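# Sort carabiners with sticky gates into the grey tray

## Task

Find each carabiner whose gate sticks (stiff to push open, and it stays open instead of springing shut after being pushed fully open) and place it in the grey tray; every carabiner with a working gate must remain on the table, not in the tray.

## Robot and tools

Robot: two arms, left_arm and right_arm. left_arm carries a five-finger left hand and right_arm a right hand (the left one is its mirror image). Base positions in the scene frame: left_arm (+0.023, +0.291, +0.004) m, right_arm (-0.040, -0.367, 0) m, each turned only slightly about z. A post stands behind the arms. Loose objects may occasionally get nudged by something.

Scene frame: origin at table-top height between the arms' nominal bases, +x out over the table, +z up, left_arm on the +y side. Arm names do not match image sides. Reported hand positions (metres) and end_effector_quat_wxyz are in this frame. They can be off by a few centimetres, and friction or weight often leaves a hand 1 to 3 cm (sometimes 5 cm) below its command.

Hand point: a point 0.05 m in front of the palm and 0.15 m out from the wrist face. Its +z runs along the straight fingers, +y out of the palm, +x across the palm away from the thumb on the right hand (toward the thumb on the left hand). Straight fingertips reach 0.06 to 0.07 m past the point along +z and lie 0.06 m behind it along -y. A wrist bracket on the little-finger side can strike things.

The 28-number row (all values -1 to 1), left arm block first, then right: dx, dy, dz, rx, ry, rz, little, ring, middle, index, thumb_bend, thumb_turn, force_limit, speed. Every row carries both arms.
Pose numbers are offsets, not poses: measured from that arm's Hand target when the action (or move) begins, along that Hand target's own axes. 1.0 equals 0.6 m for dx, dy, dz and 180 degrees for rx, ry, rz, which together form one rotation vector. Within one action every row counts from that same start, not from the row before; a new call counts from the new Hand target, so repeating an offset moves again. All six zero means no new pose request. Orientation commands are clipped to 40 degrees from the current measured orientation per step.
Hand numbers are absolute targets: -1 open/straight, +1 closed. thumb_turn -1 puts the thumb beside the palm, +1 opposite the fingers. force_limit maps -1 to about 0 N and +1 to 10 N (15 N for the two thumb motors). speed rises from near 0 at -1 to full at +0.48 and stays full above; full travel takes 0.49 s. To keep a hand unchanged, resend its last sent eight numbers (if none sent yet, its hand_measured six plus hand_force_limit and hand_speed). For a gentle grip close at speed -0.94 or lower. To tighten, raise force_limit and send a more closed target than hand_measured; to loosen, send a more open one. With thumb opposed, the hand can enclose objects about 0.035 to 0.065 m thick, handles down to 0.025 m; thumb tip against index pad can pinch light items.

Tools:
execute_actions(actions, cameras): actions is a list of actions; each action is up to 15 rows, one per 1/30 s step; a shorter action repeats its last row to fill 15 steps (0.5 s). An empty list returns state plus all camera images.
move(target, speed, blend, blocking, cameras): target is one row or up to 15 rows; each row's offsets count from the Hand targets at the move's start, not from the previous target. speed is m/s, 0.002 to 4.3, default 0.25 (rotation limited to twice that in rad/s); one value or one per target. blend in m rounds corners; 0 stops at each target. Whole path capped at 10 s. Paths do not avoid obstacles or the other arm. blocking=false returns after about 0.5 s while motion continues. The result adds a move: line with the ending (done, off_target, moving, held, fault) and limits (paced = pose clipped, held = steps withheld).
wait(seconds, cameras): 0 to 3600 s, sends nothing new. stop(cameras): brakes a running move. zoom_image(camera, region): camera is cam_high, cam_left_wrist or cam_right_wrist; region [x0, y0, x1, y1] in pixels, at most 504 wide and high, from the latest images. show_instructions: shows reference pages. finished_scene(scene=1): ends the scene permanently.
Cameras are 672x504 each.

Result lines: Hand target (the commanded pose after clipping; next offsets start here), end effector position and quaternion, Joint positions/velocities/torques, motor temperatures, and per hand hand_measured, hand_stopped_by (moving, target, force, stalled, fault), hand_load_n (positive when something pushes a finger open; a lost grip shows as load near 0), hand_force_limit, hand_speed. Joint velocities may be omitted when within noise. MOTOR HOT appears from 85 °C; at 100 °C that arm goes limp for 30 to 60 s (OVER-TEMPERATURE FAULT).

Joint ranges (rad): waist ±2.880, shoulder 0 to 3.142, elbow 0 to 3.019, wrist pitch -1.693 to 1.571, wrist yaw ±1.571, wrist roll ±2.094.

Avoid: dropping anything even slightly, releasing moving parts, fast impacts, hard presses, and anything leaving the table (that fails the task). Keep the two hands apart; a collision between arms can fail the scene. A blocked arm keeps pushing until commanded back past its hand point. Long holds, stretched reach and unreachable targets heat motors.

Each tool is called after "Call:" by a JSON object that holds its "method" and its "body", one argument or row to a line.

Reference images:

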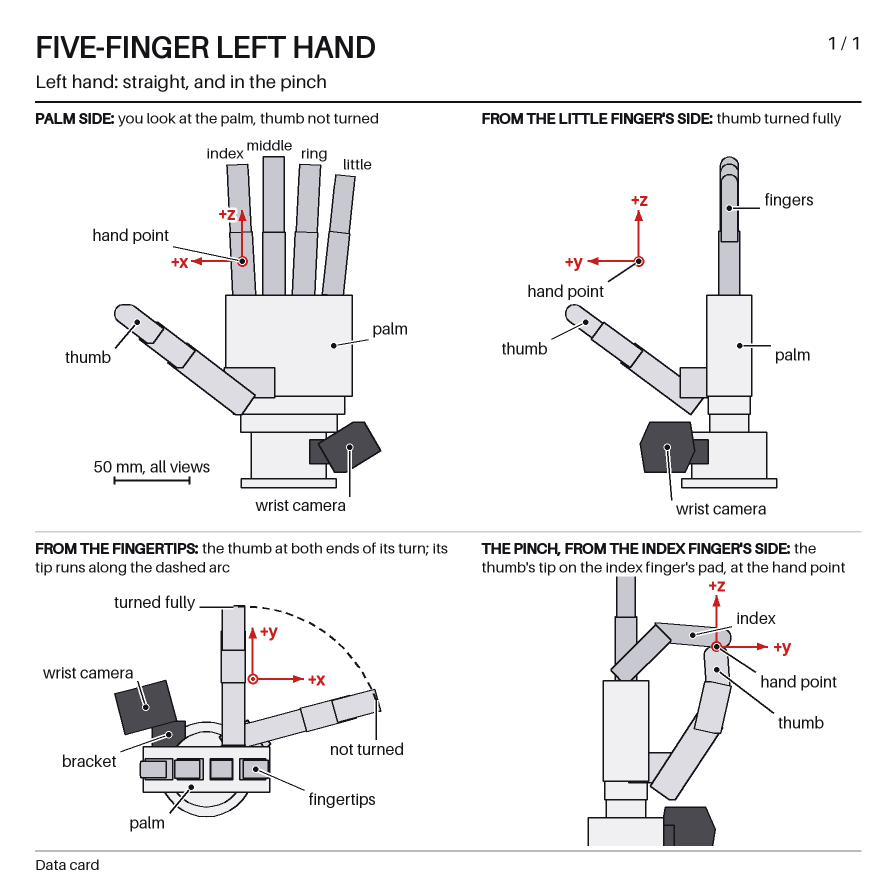

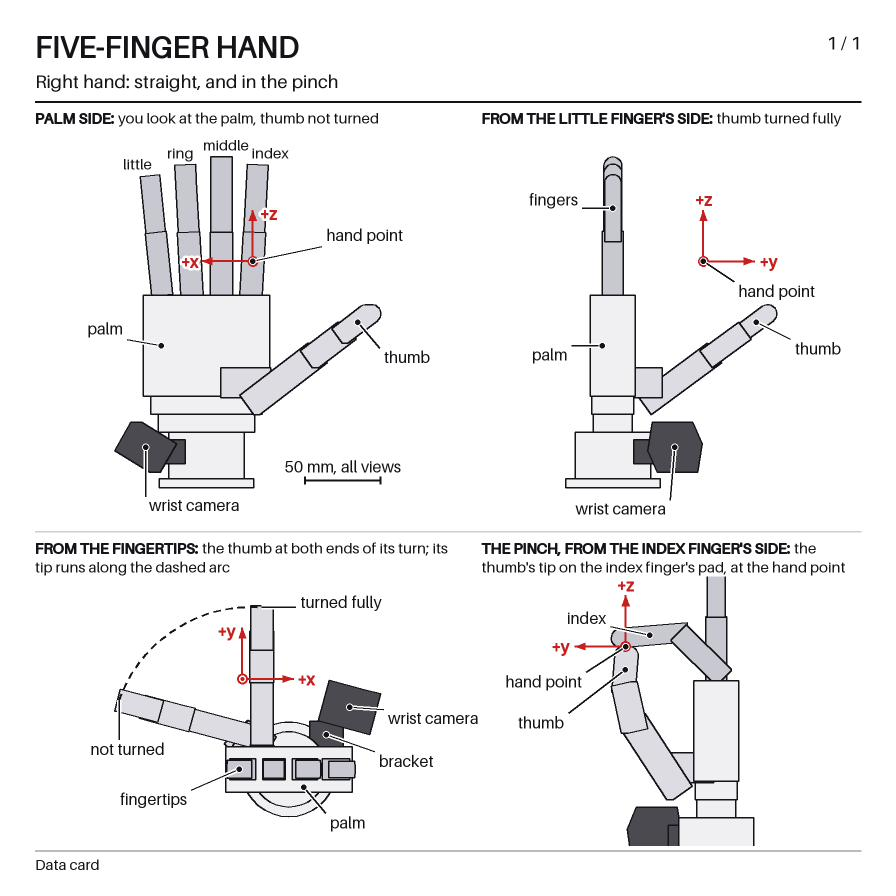

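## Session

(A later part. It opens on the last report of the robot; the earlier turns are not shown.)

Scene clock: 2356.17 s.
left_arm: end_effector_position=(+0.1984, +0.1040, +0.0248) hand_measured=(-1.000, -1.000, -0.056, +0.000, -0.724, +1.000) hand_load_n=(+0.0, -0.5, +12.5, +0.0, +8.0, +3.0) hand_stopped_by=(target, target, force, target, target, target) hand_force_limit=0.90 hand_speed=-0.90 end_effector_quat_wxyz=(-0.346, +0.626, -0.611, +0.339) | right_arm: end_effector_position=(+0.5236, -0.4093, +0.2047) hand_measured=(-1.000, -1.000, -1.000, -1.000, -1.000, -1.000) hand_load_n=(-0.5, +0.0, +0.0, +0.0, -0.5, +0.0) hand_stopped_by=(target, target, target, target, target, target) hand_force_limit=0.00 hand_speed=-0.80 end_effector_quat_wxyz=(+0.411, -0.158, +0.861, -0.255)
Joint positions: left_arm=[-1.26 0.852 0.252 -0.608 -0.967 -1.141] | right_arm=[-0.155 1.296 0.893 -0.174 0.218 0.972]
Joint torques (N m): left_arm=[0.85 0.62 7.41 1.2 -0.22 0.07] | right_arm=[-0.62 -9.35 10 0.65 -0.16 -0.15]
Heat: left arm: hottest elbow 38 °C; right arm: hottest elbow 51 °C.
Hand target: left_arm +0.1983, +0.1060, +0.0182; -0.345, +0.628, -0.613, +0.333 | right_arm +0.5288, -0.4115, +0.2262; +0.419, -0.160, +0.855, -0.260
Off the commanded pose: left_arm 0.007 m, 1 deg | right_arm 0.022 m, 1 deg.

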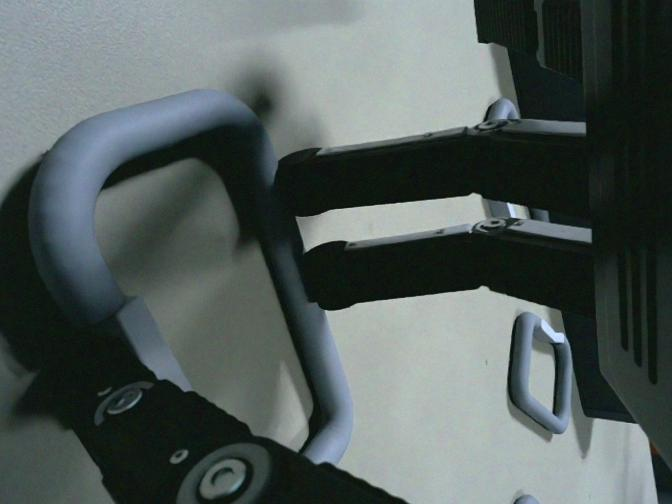

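Call:
{"method": "execute_actions", "body": {
  "actions": [
    [[0,0,0,0,0,0,-1,-1,0,0,-0.85,1,0.9,-0.85,0,0,0,0,0,0,-1,-1,-1,-1,-1,-1,0,-0.8]],
    [[0,0,0,0,0,0,-1,-1,0,0,-0.85,1,0.9,-0.85,0,0,0,0,0,0,-1,-1,-1,-1,-1,-1,0,-0.8]],
    [[0,0,0,0,0,0,-1,-1,0,0,-1,1,0.9,-0.8,0,0,0,0,0,0,-1,-1,-1,-1,-1,-1,0,-0.8]],
    [[0,0,0,0,0,0,-1,-1,-0.3,-0.3,-1,1,0.9,-0.7,0,0,0,0,0,0,-1,-1,-1,-1,-1,-1,0,-0.8]],
    [[0,0,0,0,0,0,-1,-1,-0.3,-0.3,-1,1,0.9,-0.7,0,0,0,0,0,0,-1,-1,-1,-1,-1,-1,0,-0.8]]
  ],
  "cameras": ["cam_left_wrist"]
}}

Scene clock: 2379.37 s.
left_arm: end_effector_position=(+0.1979, +0.1039, +0.0233) hand_measured=(-1.000, -1.000, -0.300, -0.300, -1.000, +1.000) hand_load_n=(+0.0, +0.0, -0.5, +0.0, +0.0, +0.5) hand_stopped_by=(target, target, target, target, target, target) hand_force_limit=0.90 hand_speed=-0.70 end_effector_quat_wxyz=(-0.347, +0.625, -0.613, +0.337) | right_arm: end_effector_position=(+0.5236, -0.4093, +0.2047) hand_measured=(-1.000, -1.000, -1.000, -1.000, -1.000, -1.000) hand_load_n=(+0.0, +0.0, -0.5, +0.0, +0.0, +0.0) hand_stopped_by=(target, target, target, target, target, target) hand_force_limit=0.00 hand_speed=-0.80 end_effector_quat_wxyz=(+0.411, -0.158, +0.861, -0.255)
Joint positions: left_arm=[-1.262 0.86 0.252 -0.606 -0.966 -1.141] | right_arm=[-0.155 1.296 0.893 -0.174 0.218 0.972]
Joint torques (N m): left_arm=[0.97 0.38 7.36 1.1 -0.26 0.07] | right_arm=[-0.67 -9.11 10.14 0.69 -0.18 -0.15]
Motor temperatures (°C): left_arm=[27 28 37 29 27 28] | right_arm=[29 32 51 25 26 27]
Heat: left arm: hottest elbow 37 °C; right arm: hottest elbow 51 °C.
Hand target: left_arm +0.1983, +0.1060, +0.0182; -0.345, +0.628, -0.613, +0.333 | right_arm +0.5288, -0.4115, +0.2262; +0.419, -0.160, +0.855, -0.260
Off the commanded pose: left_arm 0.006 m, 1 deg | right_arm 0.022 m, 1 deg.

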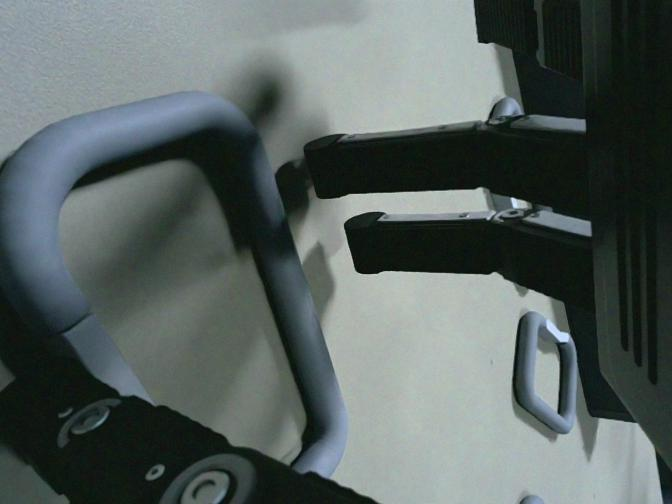

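Call:
{"method": "move", "body": {
  "target": [
    [0,-0.1531,-0.1012,0,0,0,-1,-1,-0.4,-1,-1,1,0,-0.5,0,0,0,0,0,0,-1,-1,-1,-1,-1,-1,0,-0.8],
    [0.3883,-0.2247,0.0373,0,0.0696,0.046,-1,-1,-1,-0.4,-1,0.77,0,-0.5,0,0,0,0,0,0,-1,-1,-1,-1,-1,-1,0,-0.8]
  ],
  "speed": 0.2,
  "cameras": ["cam_left_wrist", "cam_high"]
}}

Scene clock: 2392.23 s.
left_arm: end_effector_position=(+0.2765, -0.1033, +0.0919) hand_measured=(-1.000, -1.000, -1.000, -0.400, -1.000, +0.770) hand_load_n=(+0.0, +0.0, +0.0, -0.5, +0.0, +0.0) hand_stopped_by=(target, target, target, target, target, target) hand_force_limit=0.00 hand_speed=-0.50 end_effector_quat_wxyz=(+0.304, -0.536, +0.707, -0.346) | right_arm: end_effector_position=(+0.5236, -0.4093, +0.2047) hand_measured=(-1.000, -1.000, -1.000, -1.000, -1.000, -1.000) hand_load_n=(+0.0, +0.0, +0.0, +0.0, +0.0, +0.0) hand_stopped_by=(target, target, target, target, target, target) hand_force_limit=0.00 hand_speed=-0.80 end_effector_quat_wxyz=(+0.411, -0.158, +0.861, -0.255)
Joint positions: left_arm=[-1.139 1.345 0.777 -0.336 -0.75 -0.642] | right_arm=[-0.155 1.296 0.893 -0.174 0.218 0.972]
Joint torques (N m): left_arm=[1.73 -8.76 13.45 2 -0.18 0.22] | right_arm=[-0.79 -9.82 10.17 0.73 -0.13 -0.14]
Heat: left arm: hottest elbow 38 °C; right arm: hottest elbow 51 °C.
Hand target: left_arm +0.2962, -0.1249, +0.1183; +0.299, -0.542, +0.691, -0.374 | right_arm +0.5288, -0.4115, +0.2262; +0.419, -0.160, +0.855, -0.260
Off the commanded pose: left_arm 0.039 m, 4 deg | right_arm 0.022 m, 1 deg.
move: off_target (left_arm); target 2's new numbers were sent with left_arm's hand 0.039 m and 4 deg from that target
Images, in order (width x height): cam_high 672x504, cam_left_wrist 672x504.

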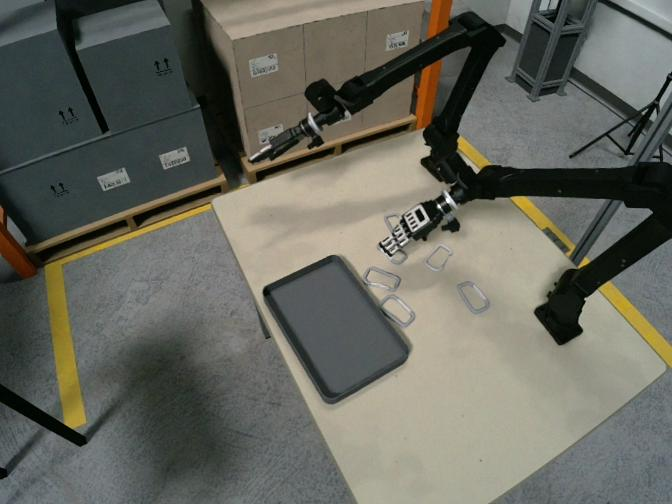

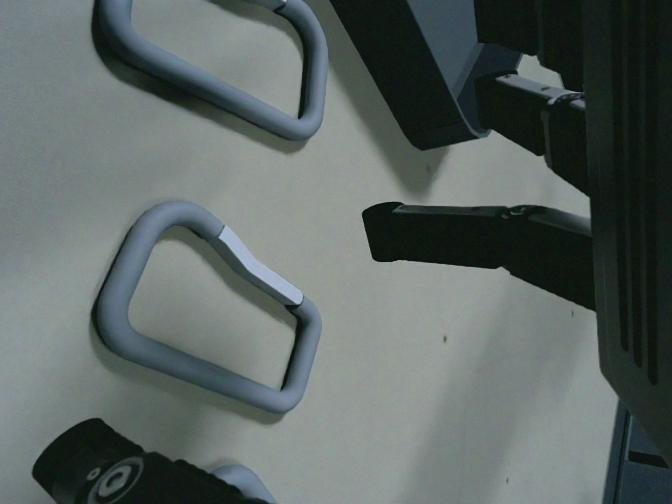

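Call:
{"method": "move", "body": {
  "target": [
    [0,-0.111,-0.0736,0,0,0,-1,-1,-1,-0.4,-1,1,0,-0.5,0,0,0,0,0,0,-1,-1,-1,-1,-1,-1,0,-0.8],
    [-0.3556,0.0302,-0.348,0,0.139,0.092,-1,-1,-1,-0.4,-1,1,0,-0.5,0,0,0,0,0,0,-1,-1,-1,-1,-1,-1,0,-0.8]
  ],
  "speed": 0.3,
  "blend": 0.05
}}

Call:
{"method": "move", "body": {
  "target": [0,0,0,0,0,0,-1,-1,-1,-0.4,-1,1,0,-0.5,0.1089,0.4049,-0.4093,-0.1003,-0.1907,-0.3828,-1,-1,-1,-0.4,-1,0.77,0,-0.5],
  "speed": 0.25,
  "cameras": ["all"]
}}

Scene clock: 2447.80 s.
left_arm: end_effector_position=(+0.1643, +0.1192, +0.2127) hand_measured=(-1.000, -1.000, -1.000, -0.400, -1.000, +1.000) hand_load_n=(+0.0, +0.0, +0.0, +0.0, +0.0, +0.0) hand_stopped_by=(target, target, target, target, target, target) hand_force_limit=0.00 hand_speed=-0.50 end_effector_quat_wxyz=(+0.187, -0.345, +0.808, -0.439) | right_arm: end_effector_position=(+0.5236, -0.4093, +0.2047) hand_measured=(-1.000, -1.000, -1.000, -1.000, -1.000, -1.000) hand_load_n=(+0.0, +0.0, +0.0, +0.0, +0.0, +0.0) hand_stopped_by=(target, target, target, target, target, target) hand_force_limit=0.00 hand_speed=-0.80 end_effector_quat_wxyz=(+0.411, -0.158, +0.861, -0.255)
Joint positions: left_arm=[-0.662 0.227 0.557 -0.907 0.046 0.03] | right_arm=[-0.155 1.296 0.893 -0.174 0.218 0.972]
Joint torques (N m): left_arm=[1.61 3.02 11.45 0.7 0.32 0.22] | right_arm=[-0.73 -9.47 10.11 0.72 -0.15 -0.13]
Motor temperatures (°C): left_arm=[27 28 45 29 27 28] | right_arm=[29 32 51 25 26 27]
Heat: left arm: hottest elbow 45 °C; right arm: hottest elbow 51 °C.
Hand target: left_arm +0.1655, +0.1249, +0.2180; +0.194, -0.344, +0.809, -0.435 | right_arm +0.5288, -0.4115, +0.2262; +0.419, -0.160, +0.855, -0.260
Off the commanded pose: left_arm 0.008 m, 1 deg | right_arm 0.022 m, 1 deg.
move: done; blend cut to 0.04 m at target 1

Scene clock: 2451.40 s.
left_arm: end_effector_position=(+0.1643, +0.1193, +0.2126) hand_measured=(-1.000, -1.000, -1.000, -0.400, -1.000, +1.000) hand_load_n=(+0.0, +0.0, +0.0, +0.0, +0.0, +0.0) hand_stopped_by=(target, target, target, target, target, target) hand_force_limit=0.00 hand_speed=-0.50 end_effector_quat_wxyz=(+0.187, -0.345, +0.808, -0.439) | right_arm: end_effector_position=(+0.2840, -0.1688, +0.1660) hand_measured=(-1.000, -1.000, -1.000, -0.400, -1.000, +0.770) hand_load_n=(+0.0, +0.0, +0.0, +0.0, +0.0, +0.0) hand_stopped_by=(target, target, target, target, target, target) hand_force_limit=0.00 hand_speed=-0.50 end_effector_quat_wxyz=(-0.395, +0.726, -0.498, +0.262)
Joint positions: left_arm=[-0.66 0.227 0.557 -0.908 0.047 0.031] | right_arm=[0.471 0.824 0.585 -0.349 0.105 0.085]
Joint torques (N m): left_arm=[1.55 2.96 11.45 0.69 0.31 0.22] | right_arm=[1.14 -4.01 8.46 0.65 0.15 -0.19]
Heat: left arm: hottest elbow 45 °C; right arm: hottest elbow 51 °C.
Hand target: left_arm +0.1654, +0.1249, +0.2180; +0.194, -0.344, +0.809, -0.435 | right_arm +0.2797, -0.1699, +0.1702; -0.392, +0.731, -0.492, +0.265
Off the commanded pose: left_arm 0.008 m, 1 deg | right_arm 0.006 m, 1 deg.
move: done

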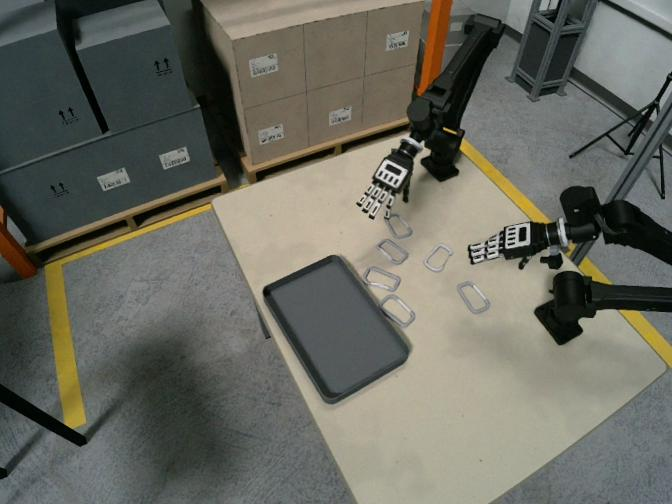

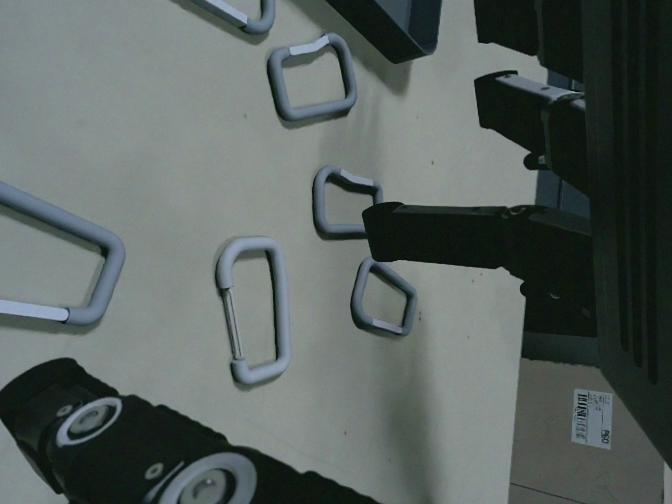

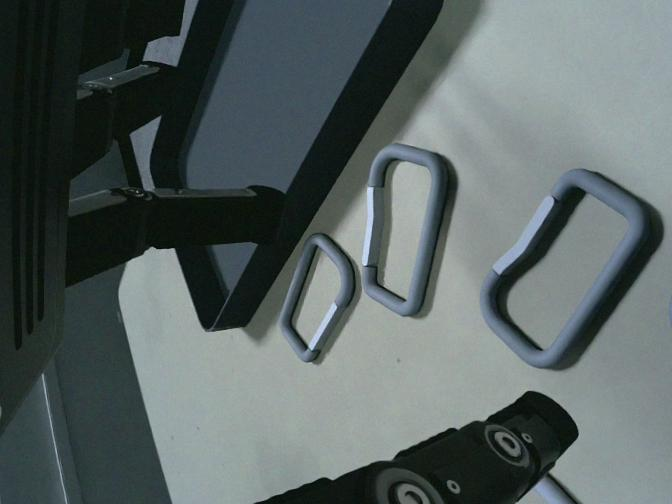

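Call:
{"method": "zoom_image", "body": {
  "camera": "cam_right_wrist",
  "region": [350, 130, 670, 400]
}}

Scaled by 1.575 from the camera's image (finer frame: 960x720).

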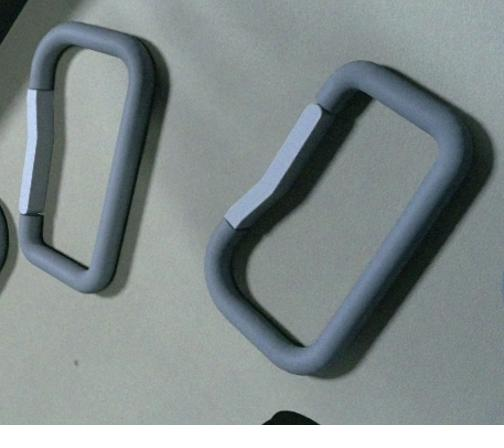

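Call:
{"method": "move", "body": {
  "target": [0,0,0,0,0,0,-1,-1,-1,-0.4,-1,1,0,-0.5,-0.0672,0.0863,0.1566,0,0.0649,0.0429,-1,-1,-1,-0.4,-1,0.77,0,-0.5],
  "speed": 0.2,
  "cameras": ["cam_right_wrist"]
}}

Scene clock: 2482.97 s.
left_arm: end_effector_position=(+0.1643, +0.1193, +0.2126) hand_measured=(-1.000, -1.000, -1.000, -0.400, -1.000, +1.000) hand_load_n=(-0.5, +0.0, +0.0, +0.0, +0.0, +0.0) hand_stopped_by=(target, target, target, target, target, target) hand_force_limit=0.00 hand_speed=-0.50 end_effector_quat_wxyz=(+0.187, -0.345, +0.808, -0.439) | right_arm: end_effector_position=(+0.3015, -0.1249, +0.0661) hand_measured=(-1.000, -1.000, -1.000, -0.400, -1.000, +0.770) hand_load_n=(+0.0, +0.0, +0.0, +0.0, +0.0, +0.0) hand_stopped_by=(target, target, target, target, target, target) hand_force_limit=0.00 hand_speed=-0.50 end_effector_quat_wxyz=(-0.340, +0.676, -0.576, +0.309)
Joint positions: left_arm=[-0.66 0.227 0.557 -0.908 0.047 0.031] | right_arm=[0.688 1.167 0.525 -0.067 0.479 0.344]
Joint torques (N m): left_arm=[1.55 2.9 11.45 0.7 0.32 0.22] | right_arm=[0.91 -4.72 7.86 2.56 0.37 0.07]
Heat: left arm: hottest elbow 43 °C; right arm: hottest elbow 49 °C.
Hand target: left_arm +0.1654, +0.1249, +0.2180; +0.194, -0.344, +0.809, -0.435 | right_arm +0.3106, -0.1139, +0.0751; -0.357, +0.665, -0.578, +0.310
Off the commanded pose: left_arm 0.008 m, 1 deg | right_arm 0.017 m, 2 deg.
move: off_target (right_arm)

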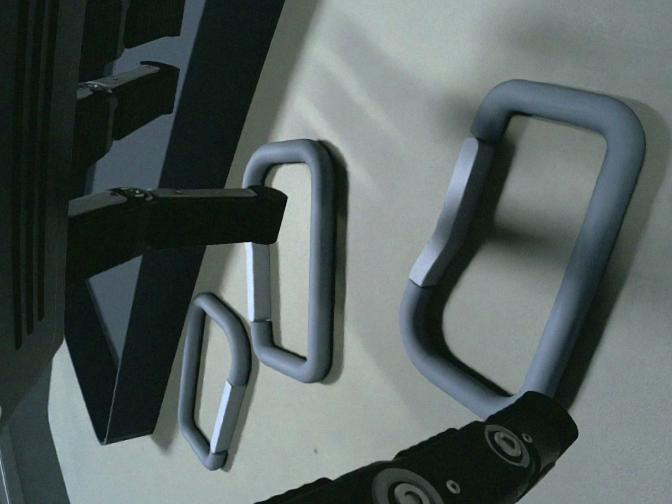

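Call:
{"method": "move", "body": {
  "target": [0,0,0,0,0,0,-1,-1,-1,-0.4,-1,1,0,-0.5,0.001,0.016,0.0333,0,0,0,-1,-1,-1,-0.4,-1,0.77,0,-0.5],
  "speed": 0.1,
  "cameras": ["cam_right_wrist"]
}}

Scene clock: 2496.17 s.
left_arm: end_effector_position=(+0.1643, +0.1193, +0.2126) hand_measured=(-1.000, -1.000, -1.000, -0.400, -1.000, +1.000) hand_load_n=(+0.0, +0.0, +0.0, +0.0, +0.0, +0.0) hand_stopped_by=(target, target, target, target, target, target) hand_force_limit=0.00 hand_speed=-0.50 end_effector_quat_wxyz=(+0.187, -0.345, +0.808, -0.439) | right_arm: end_effector_position=(+0.3109, -0.1152, +0.0504) hand_measured=(-1.000, -1.000, -1.000, -0.400, -1.000, +0.770) hand_load_n=(+0.0, +0.0, +0.0, +0.0, +0.0, +0.0) hand_stopped_by=(target, target, target, target, target, target) hand_force_limit=0.00 hand_speed=-0.50 end_effector_quat_wxyz=(-0.346, +0.674, -0.575, +0.308)
Joint positions: left_arm=[-0.66 0.227 0.557 -0.908 0.047 0.031] | right_arm=[0.688 1.245 0.525 0.023 0.474 0.344]
Joint torques (N m): left_arm=[1.67 2.96 11.45 0.7 0.32 0.22] | right_arm=[-1.14 -5.25 7.15 2.48 -0.01 -0.09]
Heat: left arm: hottest elbow 43 °C; right arm: hottest elbow 47 °C.
Hand target: left_arm +0.1654, +0.1249, +0.2180; +0.194, -0.344, +0.809, -0.435 | right_arm +0.3219, -0.1130, +0.0560; -0.357, +0.665, -0.578, +0.311
Off the commanded pose: left_arm 0.008 m, 1 deg | right_arm 0.013 m, 2 deg.
move: off_target (right_arm)

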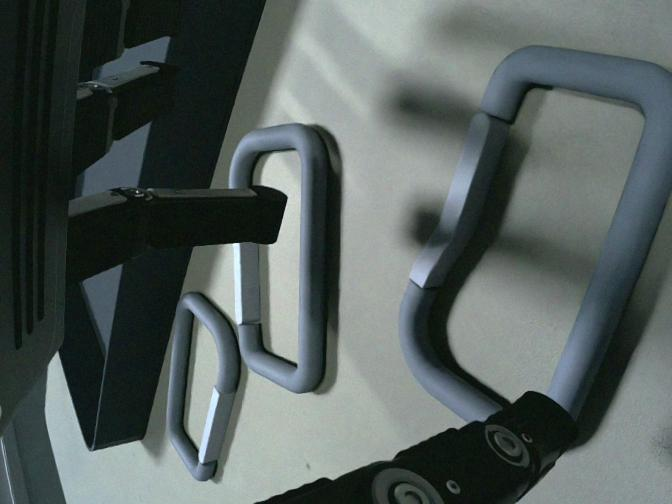

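Call:
{"method": "move", "body": {
  "target": [0,0,0,0,0,0,-1,-1,-1,-0.4,-1,1,0,-0.5,0.0165,0.0542,0.033,0,0,0,-1,-1,-1,-0.4,-1,0.77,0,-0.5],
  "speed": 0.1,
  "cameras": ["cam_right_wrist"]
}}

Scene clock: 2506.03 s.
left_arm: end_effector_position=(+0.1643, +0.1193, +0.2126) hand_measured=(-1.000, -1.000, -1.000, -0.400, -1.000, +1.000) hand_load_n=(+0.0, +0.0, +0.0, +0.0, -0.5, +0.0) hand_stopped_by=(target, target, target, target, target, target) hand_force_limit=0.00 hand_speed=-0.50 end_effector_quat_wxyz=(+0.187, -0.345, +0.808, -0.439) | right_arm: end_effector_position=(+0.3217, -0.1133, +0.0360) hand_measured=(-1.000, -1.000, -1.000, -0.400, -1.000, +0.770) hand_load_n=(+0.0, +0.0, +0.0, +0.0, +0.0, -0.5) hand_stopped_by=(target, target, target, target, target, target) hand_force_limit=0.00 hand_speed=-0.50 end_effector_quat_wxyz=(-0.374, +0.657, -0.578, +0.308)
Joint positions: left_arm=[-0.66 0.227 0.557 -0.908 0.047 0.031] | right_arm=[0.667 1.31 0.484 0.195 0.455 0.343]
Joint torques (N m): left_arm=[1.55 2.96 11.44 0.68 0.31 0.22] | right_arm=[-1.38 -4.31 4.98 2 -0.04 -0.27]
Motor temperatures (°C): left_arm=[27 28 43 29 26 28] | right_arm=[29 30 46 25 26 27]
Heat: left arm: hottest elbow 43 °C; right arm: hottest elbow 46 °C.
Hand target: left_arm +0.1654, +0.1249, +0.2180; +0.194, -0.344, +0.809, -0.435 | right_arm +0.3218, -0.1230, +0.0180; -0.357, +0.665, -0.578, +0.310
Off the commanded pose: left_arm 0.008 m, 1 deg | right_arm 0.020 m, 2 deg.
move: off_target (right_arm)

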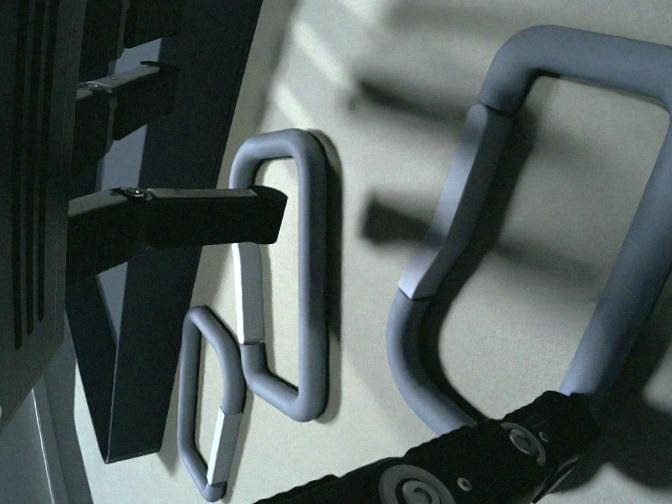

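Call:
{"method": "move", "body": {
  "target": [
    [0,0,0,0,0,0,-1,-1,-1,-0.4,-1,1,0,-0.5,0,-0.0557,-0.0368,0,0,0,-1,-1,-1,-0.4,-1,0.77,0,-0.5],
    [0,0,0,0,0,0,-1,-1,-1,-0.4,-1,1,0,-0.5,0.003,-0.0471,-0.0498,0,0,0,-1,-1,-1,-0.4,-1,0.77,0,-0.5]
  ],
  "speed": 0.1,
  "cameras": ["cam_right_wrist"]
}}

Scene clock: 2523.03 s.
left_arm: end_effector_position=(+0.1643, +0.1193, +0.2126) hand_measured=(-1.000, -1.000, -1.000, -0.400, -1.000, +1.000) hand_load_n=(+0.0, +0.0, +0.0, +0.0, +0.0, +0.0) hand_stopped_by=(target, target, target, target, target, target) hand_force_limit=0.00 hand_speed=-0.50 end_effector_quat_wxyz=(+0.187, -0.345, +0.808, -0.439) | right_arm: end_effector_position=(+0.3079, -0.1262, +0.0477) hand_measured=(-1.000, -1.000, -1.000, -0.400, -1.000, +0.770) hand_load_n=(+0.0, +0.0, +0.0, +0.0, +0.0, +0.0) hand_stopped_by=(target, target, target, target, target, target) hand_force_limit=0.00 hand_speed=-0.50 end_effector_quat_wxyz=(-0.355, +0.669, -0.577, +0.307)
Joint positions: left_arm=[-0.66 0.227 0.557 -0.908 0.047 0.031] | right_arm=[0.665 1.221 0.484 0.064 0.455 0.336]
Joint torques (N m): left_arm=[1.61 2.96 11.45 0.68 0.32 0.22] | right_arm=[-0.32 -6.71 7.49 0.51 0.25 -0.11]
Heat: left arm: hottest elbow 43 °C; right arm: hottest elbow 44 °C.
Hand target: left_arm +0.1654, +0.1249, +0.2180; +0.194, -0.344, +0.809, -0.435 | right_arm +0.3129, -0.1261, +0.0581; -0.357, +0.665, -0.578, +0.311
Off the commanded pose: left_arm 0.008 m, 1 deg | right_arm 0.012 m, 1 deg.
move: off_target (right_arm)

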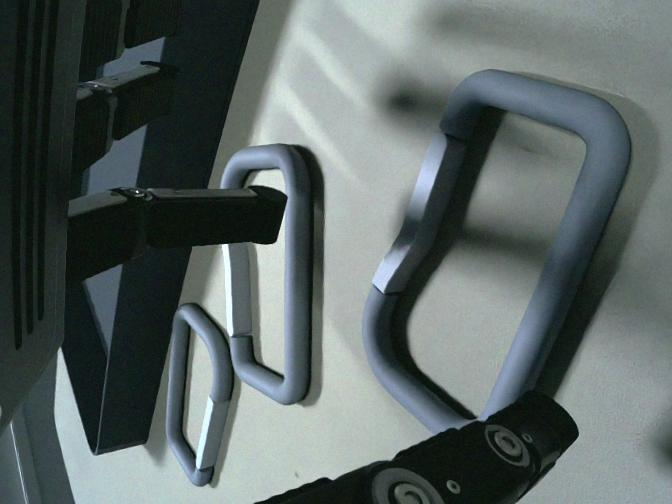

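Call:
{"method": "move", "body": {
  "target": [0,0,0,0,0,0,-1,-1,-1,-0.4,-1,1,0,-0.5,0,0.0557,0.0368,0,0,0,-1,-1,-1,-0.4,-1,0.77,0,-0.5],
  "speed": 0.08,
  "cameras": ["cam_right_wrist"]
}}

Scene clock: 2526.90 s.
left_arm: end_effector_position=(+0.1643, +0.1193, +0.2126) hand_measured=(-1.000, -1.000, -1.000, -0.400, -1.000, +1.000) hand_load_n=(+0.0, +0.0, +0.0, +0.0, +0.0, +0.0) hand_stopped_by=(target, target, target, target, target, target) hand_force_limit=0.00 hand_speed=-0.50 end_effector_quat_wxyz=(+0.187, -0.345, +0.808, -0.439) | right_arm: end_effector_position=(+0.3113, -0.1233, +0.0276) hand_measured=(-1.000, -1.000, -1.000, -0.400, -1.000, +0.770) hand_load_n=(-0.5, +0.0, +0.0, +0.0, +0.0, -1.0) hand_stopped_by=(target, target, target, target, target, target) hand_force_limit=0.00 hand_speed=-0.50 end_effector_quat_wxyz=(-0.363, +0.664, -0.577, +0.308)
Joint positions: left_arm=[-0.66 0.227 0.557 -0.908 0.047 0.031] | right_arm=[0.665 1.295 0.456 0.183 0.455 0.337]
Joint torques (N m): left_arm=[1.61 2.96 11.45 0.69 0.31 0.22] | right_arm=[-0.38 -4.01 5.56 2.25 0.23 -0.12]
Heat: left arm: hottest elbow 43 °C; right arm: hottest elbow 44 °C.
Hand target: left_arm +0.1654, +0.1249, +0.2180; +0.194, -0.344, +0.809, -0.435 | right_arm +0.3129, -0.1261, +0.0180; -0.357, +0.665, -0.578, +0.310
Off the commanded pose: left_arm 0.008 m, 1 deg | right_arm 0.010 m, 1 deg.
move: done

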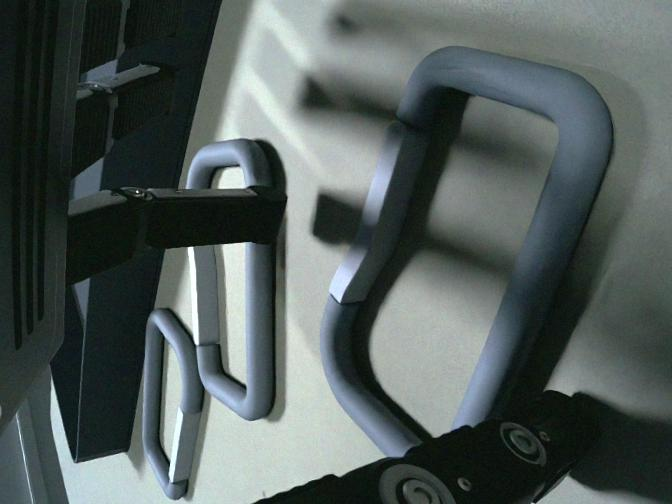

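Call:
{"method": "execute_actions", "body": {
  "actions": [
    [[0,0,0,0,0,0,-1,-1,-1,-0.4,-1,1,0,-0.5,0,0,0,0,0,0,-1,-1,-1,0.0,-1,0.77,-0.4,-0.85]],
    [[0,0,0,0,0,0,-1,-1,-1,-0.4,-1,1,0,-0.5,0,0,0,0,0,0,-1,-1,-1,0.0,-1,0.77,-0.4,-0.85]],
    [[0,0,0,0,0,0,-1,-1,-1,-0.4,-1,1,0,-0.5,0,0,0,0,0,0,-1,-1,-1,0.0,-1,0.77,-0.4,-0.85]]
  ],
  "cameras": ["cam_right_wrist"]
}}

Scene clock: 2536.30 s.
left_arm: end_effector_position=(+0.1643, +0.1193, +0.2126) hand_measured=(-1.000, -1.000, -1.000, -0.400, -1.000, +1.000) hand_load_n=(+0.0, +0.0, +0.0, +0.0, +0.0, +0.0) hand_stopped_by=(target, target, target, target, target, target) hand_force_limit=0.00 hand_speed=-0.50 end_effector_quat_wxyz=(+0.187, -0.345, +0.808, -0.439) | right_arm: end_effector_position=(+0.3113, -0.1233, +0.0276) hand_measured=(-1.000, -1.000, -1.000, +0.000, -1.000, +0.770) hand_load_n=(+0.0, +0.0, -0.5, +0.0, +0.5, -1.0) hand_stopped_by=(target, target, target, target, target, target) hand_force_limit=-0.40 hand_speed=-0.85 end_effector_quat_wxyz=(-0.363, +0.664, -0.577, +0.308)
Joint positions: left_arm=[-0.66 0.227 0.557 -0.908 0.047 0.031] | right_arm=[0.665 1.295 0.456 0.183 0.455 0.337]
Joint torques (N m): left_arm=[1.61 2.9 11.45 0.69 0.31 0.22] | right_arm=[0.09 -4.42 5.45 2.47 0.24 -0.12]
Heat: left arm: hottest elbow 43 °C; right arm: hottest elbow 44 °C.
Hand target: left_arm +0.1654, +0.1249, +0.2180; +0.194, -0.344, +0.809, -0.435 | right_arm +0.3129, -0.1261, +0.0180; -0.357, +0.665, -0.578, +0.310
Off the commanded pose: left_arm 0.008 m, 1 deg | right_arm 0.010 m, 1 deg.

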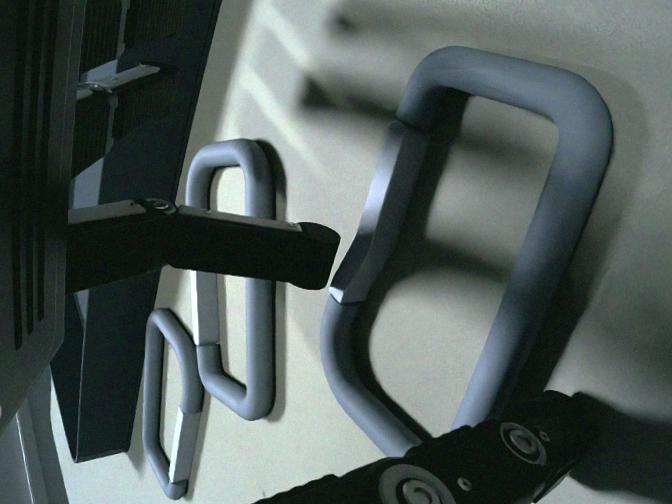

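Call:
{"method": "execute_actions", "body": {
  "actions": [
    [[0,0,0,0,0,0,-1,-1,-1,-0.4,-1,1,0,-0.5,0,0,0,0,0,0,-1,-1,-1,0.03,-0.85,0.77,-0.3,-0.85]],
    [[0,0,0,0,0,0,-1,-1,-1,-0.4,-1,1,0,-0.5,0,0,0,0,0,0,-1,-1,-1,0.03,-0.85,0.77,-0.3,-0.85]]
  ],
  "cameras": ["cam_right_wrist"]
}}

Scene clock: 2543.67 s.
left_arm: end_effector_position=(+0.1643, +0.1193, +0.2126) hand_measured=(-1.000, -1.000, -1.000, -0.400, -1.000, +1.000) hand_load_n=(+0.0, +0.0, +0.0, +0.0, +0.0, +0.0) hand_stopped_by=(target, target, target, target, target, target) hand_force_limit=0.00 hand_speed=-0.50 end_effector_quat_wxyz=(+0.187, -0.345, +0.808, -0.439) | right_arm: end_effector_position=(+0.3124, -0.1225, +0.0279) hand_measured=(-1.000, -1.000, -1.000, +0.030, -0.852, +0.770) hand_load_n=(+0.0, +0.0, +0.0, +1.5, +3.0, +0.0) hand_stopped_by=(target, target, target, target, target, target) hand_force_limit=-0.30 hand_speed=-0.85 end_effector_quat_wxyz=(-0.365, +0.662, -0.577, +0.308)
Joint positions: left_arm=[-0.66 0.227 0.557 -0.908 0.047 0.031] | right_arm=[0.665 1.298 0.456 0.191 0.455 0.337]
Joint torques (N m): left_arm=[1.67 2.9 11.44 0.69 0.32 0.22] | right_arm=[-0.26 -4.19 5.5 2.17 0.23 -0.11]
Heat: left arm: hottest elbow 43 °C; right arm: hottest elbow 43 °C.
Hand target: left_arm +0.1654, +0.1249, +0.2180; +0.194, -0.344, +0.809, -0.435 | right_arm +0.3129, -0.1261, +0.0180; -0.357, +0.665, -0.578, +0.310
Off the commanded pose: left_arm 0.008 m, 1 deg | right_arm 0.011 m, 1 deg.

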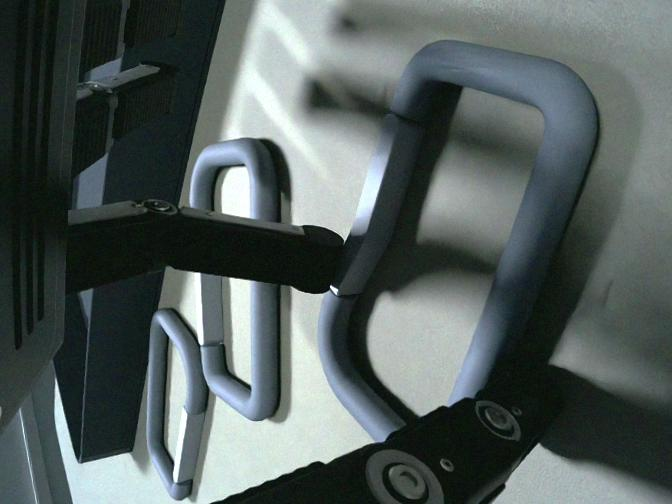

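Call:
{"method": "execute_actions", "body": {
  "actions": [
    [[0,0,0,0,0,0,-1,-1,-1,-0.4,-1,1,0,-0.5,0,0,0,0,0,0,-1,-1,-1,0.03,-0.75,0.77,-0.1,-0.9]],
    [[0,0,0,0,0,0,-1,-1,-1,-0.4,-1,1,0,-0.5,0,0,0,0,0,0,-1,-1,-1,0.03,-0.7,0.77,0.2,-0.9]],
    [[0,0,0,0,0,0,-1,-1,-1,-0.4,-1,1,0,-0.5,0,0,0,0,0,0,-1,-1,-1,0.03,-0.7,0.77,0.2,-0.9]]
  ],
  "cameras": ["cam_right_wrist"]
}}

Scene clock: 2548.60 s.
left_arm: end_effector_position=(+0.1643, +0.1193, +0.2126) hand_measured=(-1.000, -1.000, -1.000, -0.400, -1.000, +1.000) hand_load_n=(+0.0, +0.0, +0.0, +0.0, +0.0, +0.0) hand_stopped_by=(target, target, target, target, target, target) hand_force_limit=0.00 hand_speed=-0.50 end_effector_quat_wxyz=(+0.187, -0.345, +0.808, -0.439) | right_arm: end_effector_position=(+0.3128, -0.1221, +0.0280) hand_measured=(-1.000, -1.000, -1.000, +0.030, -0.700, +0.770) hand_load_n=(+0.0, +0.0, +0.0, +0.0, +0.5, +0.0) hand_stopped_by=(target, target, target, target, target, target) hand_force_limit=0.20 hand_speed=-0.90 end_effector_quat_wxyz=(-0.366, +0.662, -0.577, +0.309)
Joint positions: left_arm=[-0.66 0.227 0.557 -0.908 0.047 0.031] | right_arm=[0.665 1.299 0.456 0.195 0.455 0.337]
Joint torques (N m): left_arm=[1.61 2.9 11.44 0.69 0.31 0.22] | right_arm=[-0.44 -4.42 5.59 1.96 0.25 -0.11]
Heat: left arm: hottest elbow 43 °C; right arm: hottest elbow 43 °C.
Hand target: left_arm +0.1654, +0.1249, +0.2180; +0.194, -0.344, +0.809, -0.435 | right_arm +0.3129, -0.1261, +0.0181; -0.357, +0.665, -0.578, +0.310
Off the commanded pose: left_arm 0.008 m, 1 deg | right_arm 0.011 m, 1 deg.

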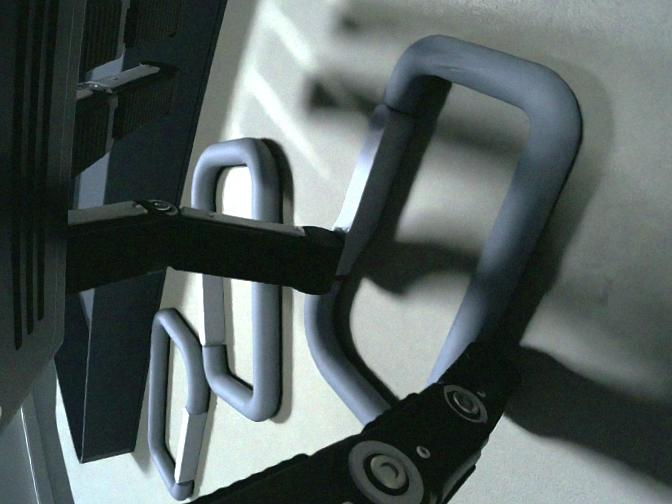

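Call:
{"method": "execute_actions", "body": {
  "actions": [
    [[0,0,0,0,0,0,-1,-1,-1,-0.4,-1,1,0,-0.5,0,0,0,0,0,0,-1,-1,-1,0.03,-1,0.77,0.2,-0.6]],
    [[0,0,0,0,0,0,-1,-1,-1,-0.4,-1,1,0,-0.5,0,0,0,0,0,0,-1,-1,-1,-0.3,-1,0.77,0.2,-0.6]]
  ]
}}

Call:
{"method": "move", "body": {
  "target": [
    [0,0,0,0,0,0,-1,-1,-1,-0.4,-1,1,0,-0.5,0,-0.07,-0.046,0,0,0,-1,-1,-1,-0.3,-1,0.77,0,-0.5],
    [0,0,0,0,0,0,-1,-1,-1,-0.4,-1,1,0,-0.5,0,-0.035,-0.023,-0.0444,0,0,-1,-1,-1,-0.3,-1,0.77,0,-0.5]
  ],
  "speed": 0.1,
  "cameras": ["cam_right_wrist"]
}}

Scene clock: 2573.80 s.
left_arm: end_effector_position=(+0.1643, +0.1193, +0.2126) hand_measured=(-1.000, -1.000, -1.000, -0.400, -1.000, +1.000) hand_load_n=(+0.0, +0.0, +0.0, +0.0, +0.0, +0.0) hand_stopped_by=(target, target, target, target, target, target) hand_force_limit=0.00 hand_speed=-0.50 end_effector_quat_wxyz=(+0.187, -0.345, +0.808, -0.439) | right_arm: end_effector_position=(+0.3133, -0.1220, +0.0280) hand_measured=(-1.000, -1.000, -1.000, -0.300, -1.000, +0.770) hand_load_n=(+0.0, +0.0, +0.0, +0.0, +0.0, -0.5) hand_stopped_by=(target, target, target, target, target, target) hand_force_limit=0.20 hand_speed=-0.60 end_effector_quat_wxyz=(-0.366, +0.661, -0.577, +0.309)
Joint positions: left_arm=[-0.66 0.227 0.557 -0.908 0.047 0.031] | right_arm=[0.665 1.301 0.456 0.198 0.457 0.337]
Joint torques (N m): left_arm=[1.55 2.9 11.45 0.7 0.31 0.23] | right_arm=[-0.26 -5.13 5.53 1.77 0.22 -0.13]
Motor temperatures (°C): left_arm=[27 27 43 28 26 28] | right_arm=[28 30 41 26 26 27]
Heat: left arm: hottest elbow 43 °C; right arm: hottest elbow 41 °C.
Hand target: left_arm +0.1654, +0.1249, +0.2180; +0.194, -0.344, +0.809, -0.435 | right_arm +0.3129, -0.1261, +0.0181; -0.357, +0.665, -0.578, +0.310
Off the commanded pose: left_arm 0.008 m, 1 deg | right_arm 0.011 m, 1 deg.

Scene clock: 2576.23 s.
left_arm: end_effector_position=(+0.1643, +0.1193, +0.2126) hand_measured=(-1.000, -1.000, -1.000, -0.400, -1.000, +1.000) hand_load_n=(+0.0, +0.0, +0.0, +0.0, -0.5, +0.0) hand_stopped_by=(target, target, target, target, target, target) hand_force_limit=0.00 hand_speed=-0.50 end_effector_quat_wxyz=(+0.187, -0.345, +0.808, -0.439) | right_arm: end_effector_position=(+0.2994, -0.1300, +0.0338) hand_measured=(-1.000, -1.000, -1.000, -0.300, -1.000, +0.770) hand_load_n=(+0.0, +0.0, +0.0, +0.0, +0.0, +0.0) hand_stopped_by=(target, target, target, target, target, target) hand_force_limit=0.00 hand_speed=-0.50 end_effector_quat_wxyz=(-0.308, +0.697, -0.588, +0.271)
Joint positions: left_arm=[-0.66 0.227 0.557 -0.908 0.047 0.031] | right_arm=[0.638 1.249 0.536 -0.086 0.387 0.35]
Joint torques (N m): left_arm=[1.61 2.9 11.47 0.69 0.32 0.22] | right_arm=[-1.03 -5.25 9.05 0.5 0 0.08]
Heat: left arm: hottest elbow 43 °C; right arm: hottest elbow 42 °C.
Hand target: left_arm +0.1654, +0.1249, +0.2180; +0.194, -0.344, +0.809, -0.435 | right_arm +0.3130, -0.1260, +0.0432; -0.310, +0.688, -0.598, +0.269
Off the commanded pose: left_arm 0.008 m, 1 deg | right_arm 0.017 m, 1 deg.
move: off_target (right_arm)

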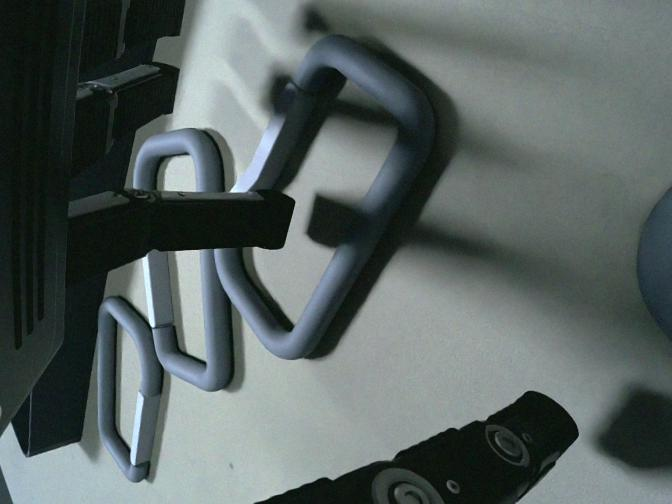

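Call:
{"method": "move", "body": {
  "target": [
    [0,0,0,0,0,0,-1,-1,-1,-0.4,-1,1,0,-0.5,0,-0.05,-0.044,0,0,0,-1,-1,-1,-0.3,-1,0.77,0,-0.5],
    [0,0,0,0,0,0,-1,-1,-1,-0.4,-1,1,0,-0.5,0.0175,-0.0628,0.0285,0,0.0833,0.0735,-1,-1,-1,-0.3,-1,0.77,0,-0.5]
  ],
  "speed": 0.12,
  "cameras": ["cam_right_wrist"]
}}

Scene clock: 2606.10 s.
left_arm: end_effector_position=(+0.1643, +0.1193, +0.2126) hand_measured=(-1.000, -1.000, -1.000, -0.400, -1.000, +1.000) hand_load_n=(+0.0, +0.0, +0.0, +0.0, +0.0, +0.0) hand_stopped_by=(target, target, target, target, target, target) hand_force_limit=0.00 hand_speed=-0.50 end_effector_quat_wxyz=(+0.187, -0.345, +0.808, -0.439) | right_arm: end_effector_position=(+0.3418, -0.1401, +0.0506) hand_measured=(-1.000, -1.000, -1.000, -0.300, -1.000, +0.770) hand_load_n=(+0.0, +0.0, +0.0, +0.0, +0.0, +0.0) hand_stopped_by=(target, target, target, target, target, target) hand_force_limit=0.00 hand_speed=-0.50 end_effector_quat_wxyz=(+0.255, -0.579, +0.705, -0.319)
Joint positions: left_arm=[-0.66 0.227 0.557 -0.908 0.047 0.031] | right_arm=[0.638 1.341 0.699 -0.314 0.615 0.671]
Joint torques (N m): left_arm=[1.55 2.9 11.45 0.68 0.32 0.22] | right_arm=[0.79 -6.95 9.06 0.18 0.52 0.09]
Heat: left arm: hottest elbow 43 °C; right arm: hottest elbow 42 °C.
Hand target: left_arm +0.1654, +0.1249, +0.2180; +0.194, -0.344, +0.809, -0.435 | right_arm +0.3518, -0.1311, +0.0600; +0.258, -0.574, +0.708, -0.319
Off the commanded pose: left_arm 0.008 m, 1 deg | right_arm 0.016 m, 1 deg.
move: off_target (right_arm)

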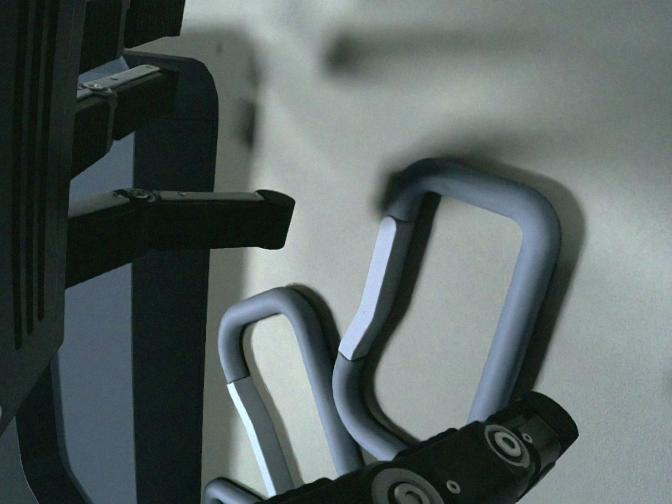

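Call:
{"method": "move", "body": {
  "target": [
    [0,0,0,0,0,0,-1,-1,-1,-0.4,-1,1,0,-0.5,-0.0165,0.0265,-0.0301,0,0,0,-1,-1,-1,-0.1,-1,0.77,0,-0.5],
    [0,0,0,0,0,0,-1,-1,-1,-0.4,-1,1,0,-0.5,-0.0165,0.0515,-0.008,0,0,0,-1,-1,-1,-0.1,-1,0.77,0,-0.5]
  ],
  "speed": 0.1,
  "cameras": ["cam_right_wrist"]
}}

Scene clock: 2623.83 s.
left_arm: end_effector_position=(+0.1643, +0.1193, +0.2126) hand_measured=(-1.000, -1.000, -1.000, -0.400, -1.000, +1.000) hand_load_n=(+0.0, +0.0, +0.0, +0.0, +0.0, +0.0) hand_stopped_by=(target, target, target, target, target, target) hand_force_limit=0.00 hand_speed=-0.50 end_effector_quat_wxyz=(+0.187, -0.345, +0.808, -0.439) | right_arm: end_effector_position=(+0.3239, -0.1231, +0.0388) hand_measured=(-1.000, -1.000, -1.000, -0.100, -1.000, +0.770) hand_load_n=(+0.0, +0.0, +0.0, +0.0, +0.0, +0.0) hand_stopped_by=(target, target, target, target, target, target) hand_force_limit=0.00 hand_speed=-0.50 end_effector_quat_wxyz=(+0.247, -0.583, +0.705, -0.320)
Joint positions: left_arm=[-0.66 0.227 0.557 -0.908 0.047 0.031] | right_arm=[0.708 1.368 0.699 -0.346 0.655 0.745]
Joint torques (N m): left_arm=[1.61 2.96 11.45 0.68 0.32 0.22] | right_arm=[0.44 -6.65 6.68 1.94 0.54 0.1]
Heat: left arm: hottest elbow 43 °C; right arm: hottest elbow 42 °C.
Hand target: left_arm +0.1654, +0.1249, +0.2180; +0.194, -0.344, +0.809, -0.435 | right_arm +0.3304, -0.1165, +0.0401; +0.258, -0.574, +0.708, -0.319
Off the commanded pose: left_arm 0.008 m, 1 deg | right_arm 0.009 m, 2 deg.
move: done

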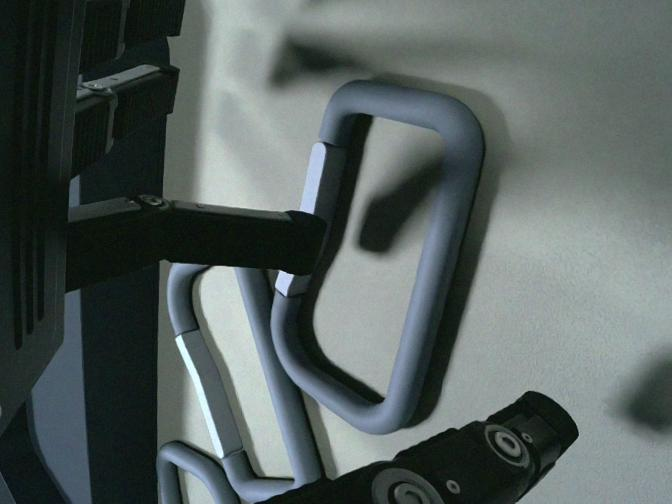

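Call:
{"method": "move", "body": {
  "target": [0,0,0,0,0,0,-1,-1,-1,-0.4,-1,1,0,-0.5,-0.0003,0.0345,0.0213,0,0,0,-1,-1,-1,-0.03,-1,0.77,0,-0.5],
  "speed": 0.08,
  "cameras": ["cam_right_wrist"]
}}

Scene clock: 2630.93 s.
left_arm: end_effector_position=(+0.1643, +0.1193, +0.2126) hand_measured=(-1.000, -1.000, -1.000, -0.400, -1.000, +1.000) hand_load_n=(+0.0, -0.5, +0.0, +0.0, +0.0, +0.0) hand_stopped_by=(target, target, target, target, target, target) hand_force_limit=0.00 hand_speed=-0.50 end_effector_quat_wxyz=(+0.187, -0.345, +0.808, -0.439) | right_arm: end_effector_position=(+0.3292, -0.1227, +0.0250) hand_measured=(-1.000, -1.000, -1.000, -0.030, -1.000, +0.770) hand_load_n=(+0.0, +0.0, +0.0, -2.5, +0.0, +0.0) hand_stopped_by=(target, target, target, target, target, target) hand_force_limit=0.00 hand_speed=-0.50 end_effector_quat_wxyz=(+0.256, -0.572, +0.709, -0.323)
Joint positions: left_arm=[-0.66 0.227 0.557 -0.908 0.047 0.031] | right_arm=[0.705 1.405 0.677 -0.27 0.666 0.755]
Joint torques (N m): left_arm=[1.49 2.9 11.44 0.7 0.31 0.23] | right_arm=[0.97 -6.65 5.76 1.91 0.35 0.1]
Heat: left arm: hottest elbow 43 °C; right arm: hottest elbow 42 °C.
Hand target: left_arm +0.1654, +0.1249, +0.2180; +0.194, -0.344, +0.809, -0.435 | right_arm +0.3263, -0.1155, +0.0161; +0.258, -0.574, +0.708, -0.319
Off the commanded pose: left_arm 0.008 m, 1 deg | right_arm 0.012 m, 1 deg.
move: off_target (right_arm)

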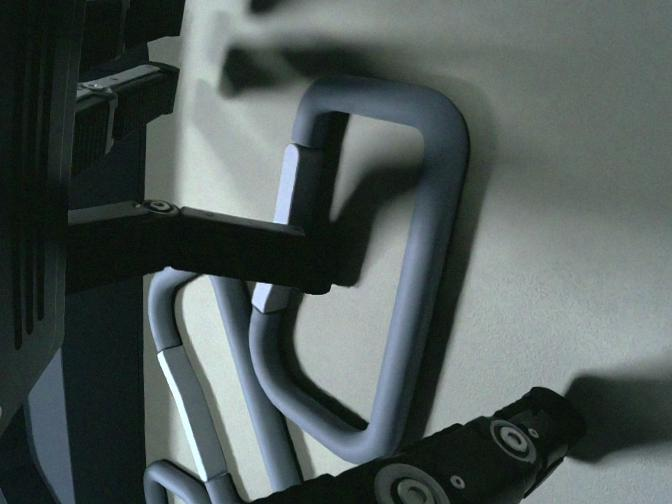

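Call:
{"method": "move", "body": {
  "target": [0,0,0,0,0,0,-1,-1,-1,-0.4,-1,1,0,-0.5,0,0.0532,-0.0753,0,0,0,-1,-1,-1,-0.03,-1,0.77,0,-0.5],
  "speed": 0.04,
  "cameras": ["cam_right_wrist"]
}}

Scene clock: 2638.03 s.
left_arm: end_effector_position=(+0.1643, +0.1193, +0.2126) hand_measured=(-1.000, -1.000, -1.000, -0.400, -1.000, +1.000) hand_load_n=(+0.0, +0.0, +0.0, +0.0, +0.0, +0.0) hand_stopped_by=(target, target, target, target, target, target) hand_force_limit=0.00 hand_speed=-0.50 end_effector_quat_wxyz=(+0.187, -0.345, +0.808, -0.439) | right_arm: end_effector_position=(+0.2859, -0.1042, +0.0262) hand_measured=(-1.000, -1.000, -1.000, -0.030, -1.000, +0.770) hand_load_n=(+0.0, +0.0, +0.0, +1.0, +0.0, +0.0) hand_stopped_by=(target, target, target, target, target, target) hand_force_limit=0.00 hand_speed=-0.50 end_effector_quat_wxyz=(+0.267, -0.561, +0.714, -0.322)
Joint positions: left_arm=[-0.66 0.227 0.557 -0.908 0.047 0.031] | right_arm=[0.837 1.359 0.637 -0.351 0.739 0.917]
Joint torques (N m): left_arm=[1.61 3.02 11.45 0.69 0.31 0.22] | right_arm=[1.67 -7.82 5.41 -0.29 0.3 -0.01]
Heat: left arm: hottest elbow 43 °C; right arm: hottest elbow 42 °C.
Hand target: left_arm +0.1654, +0.1249, +0.2180; +0.194, -0.344, +0.809, -0.435 | right_arm +0.2726, -0.1041, +0.0221; +0.258, -0.574, +0.708, -0.319
Off the commanded pose: left_arm 0.008 m, 1 deg | right_arm 0.014 m, 2 deg.
move: off_target (right_arm)

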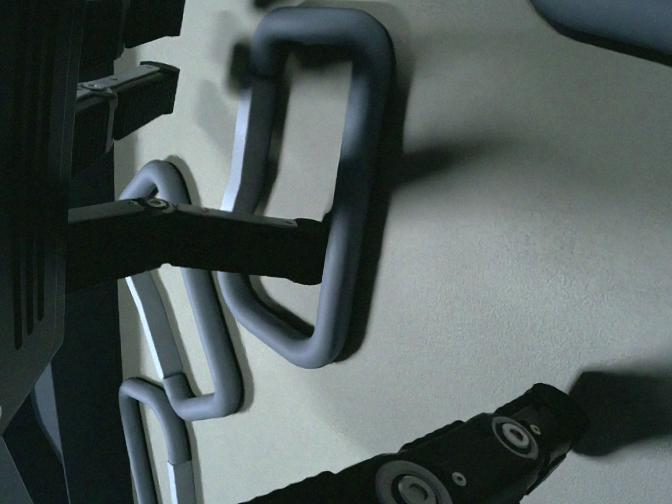

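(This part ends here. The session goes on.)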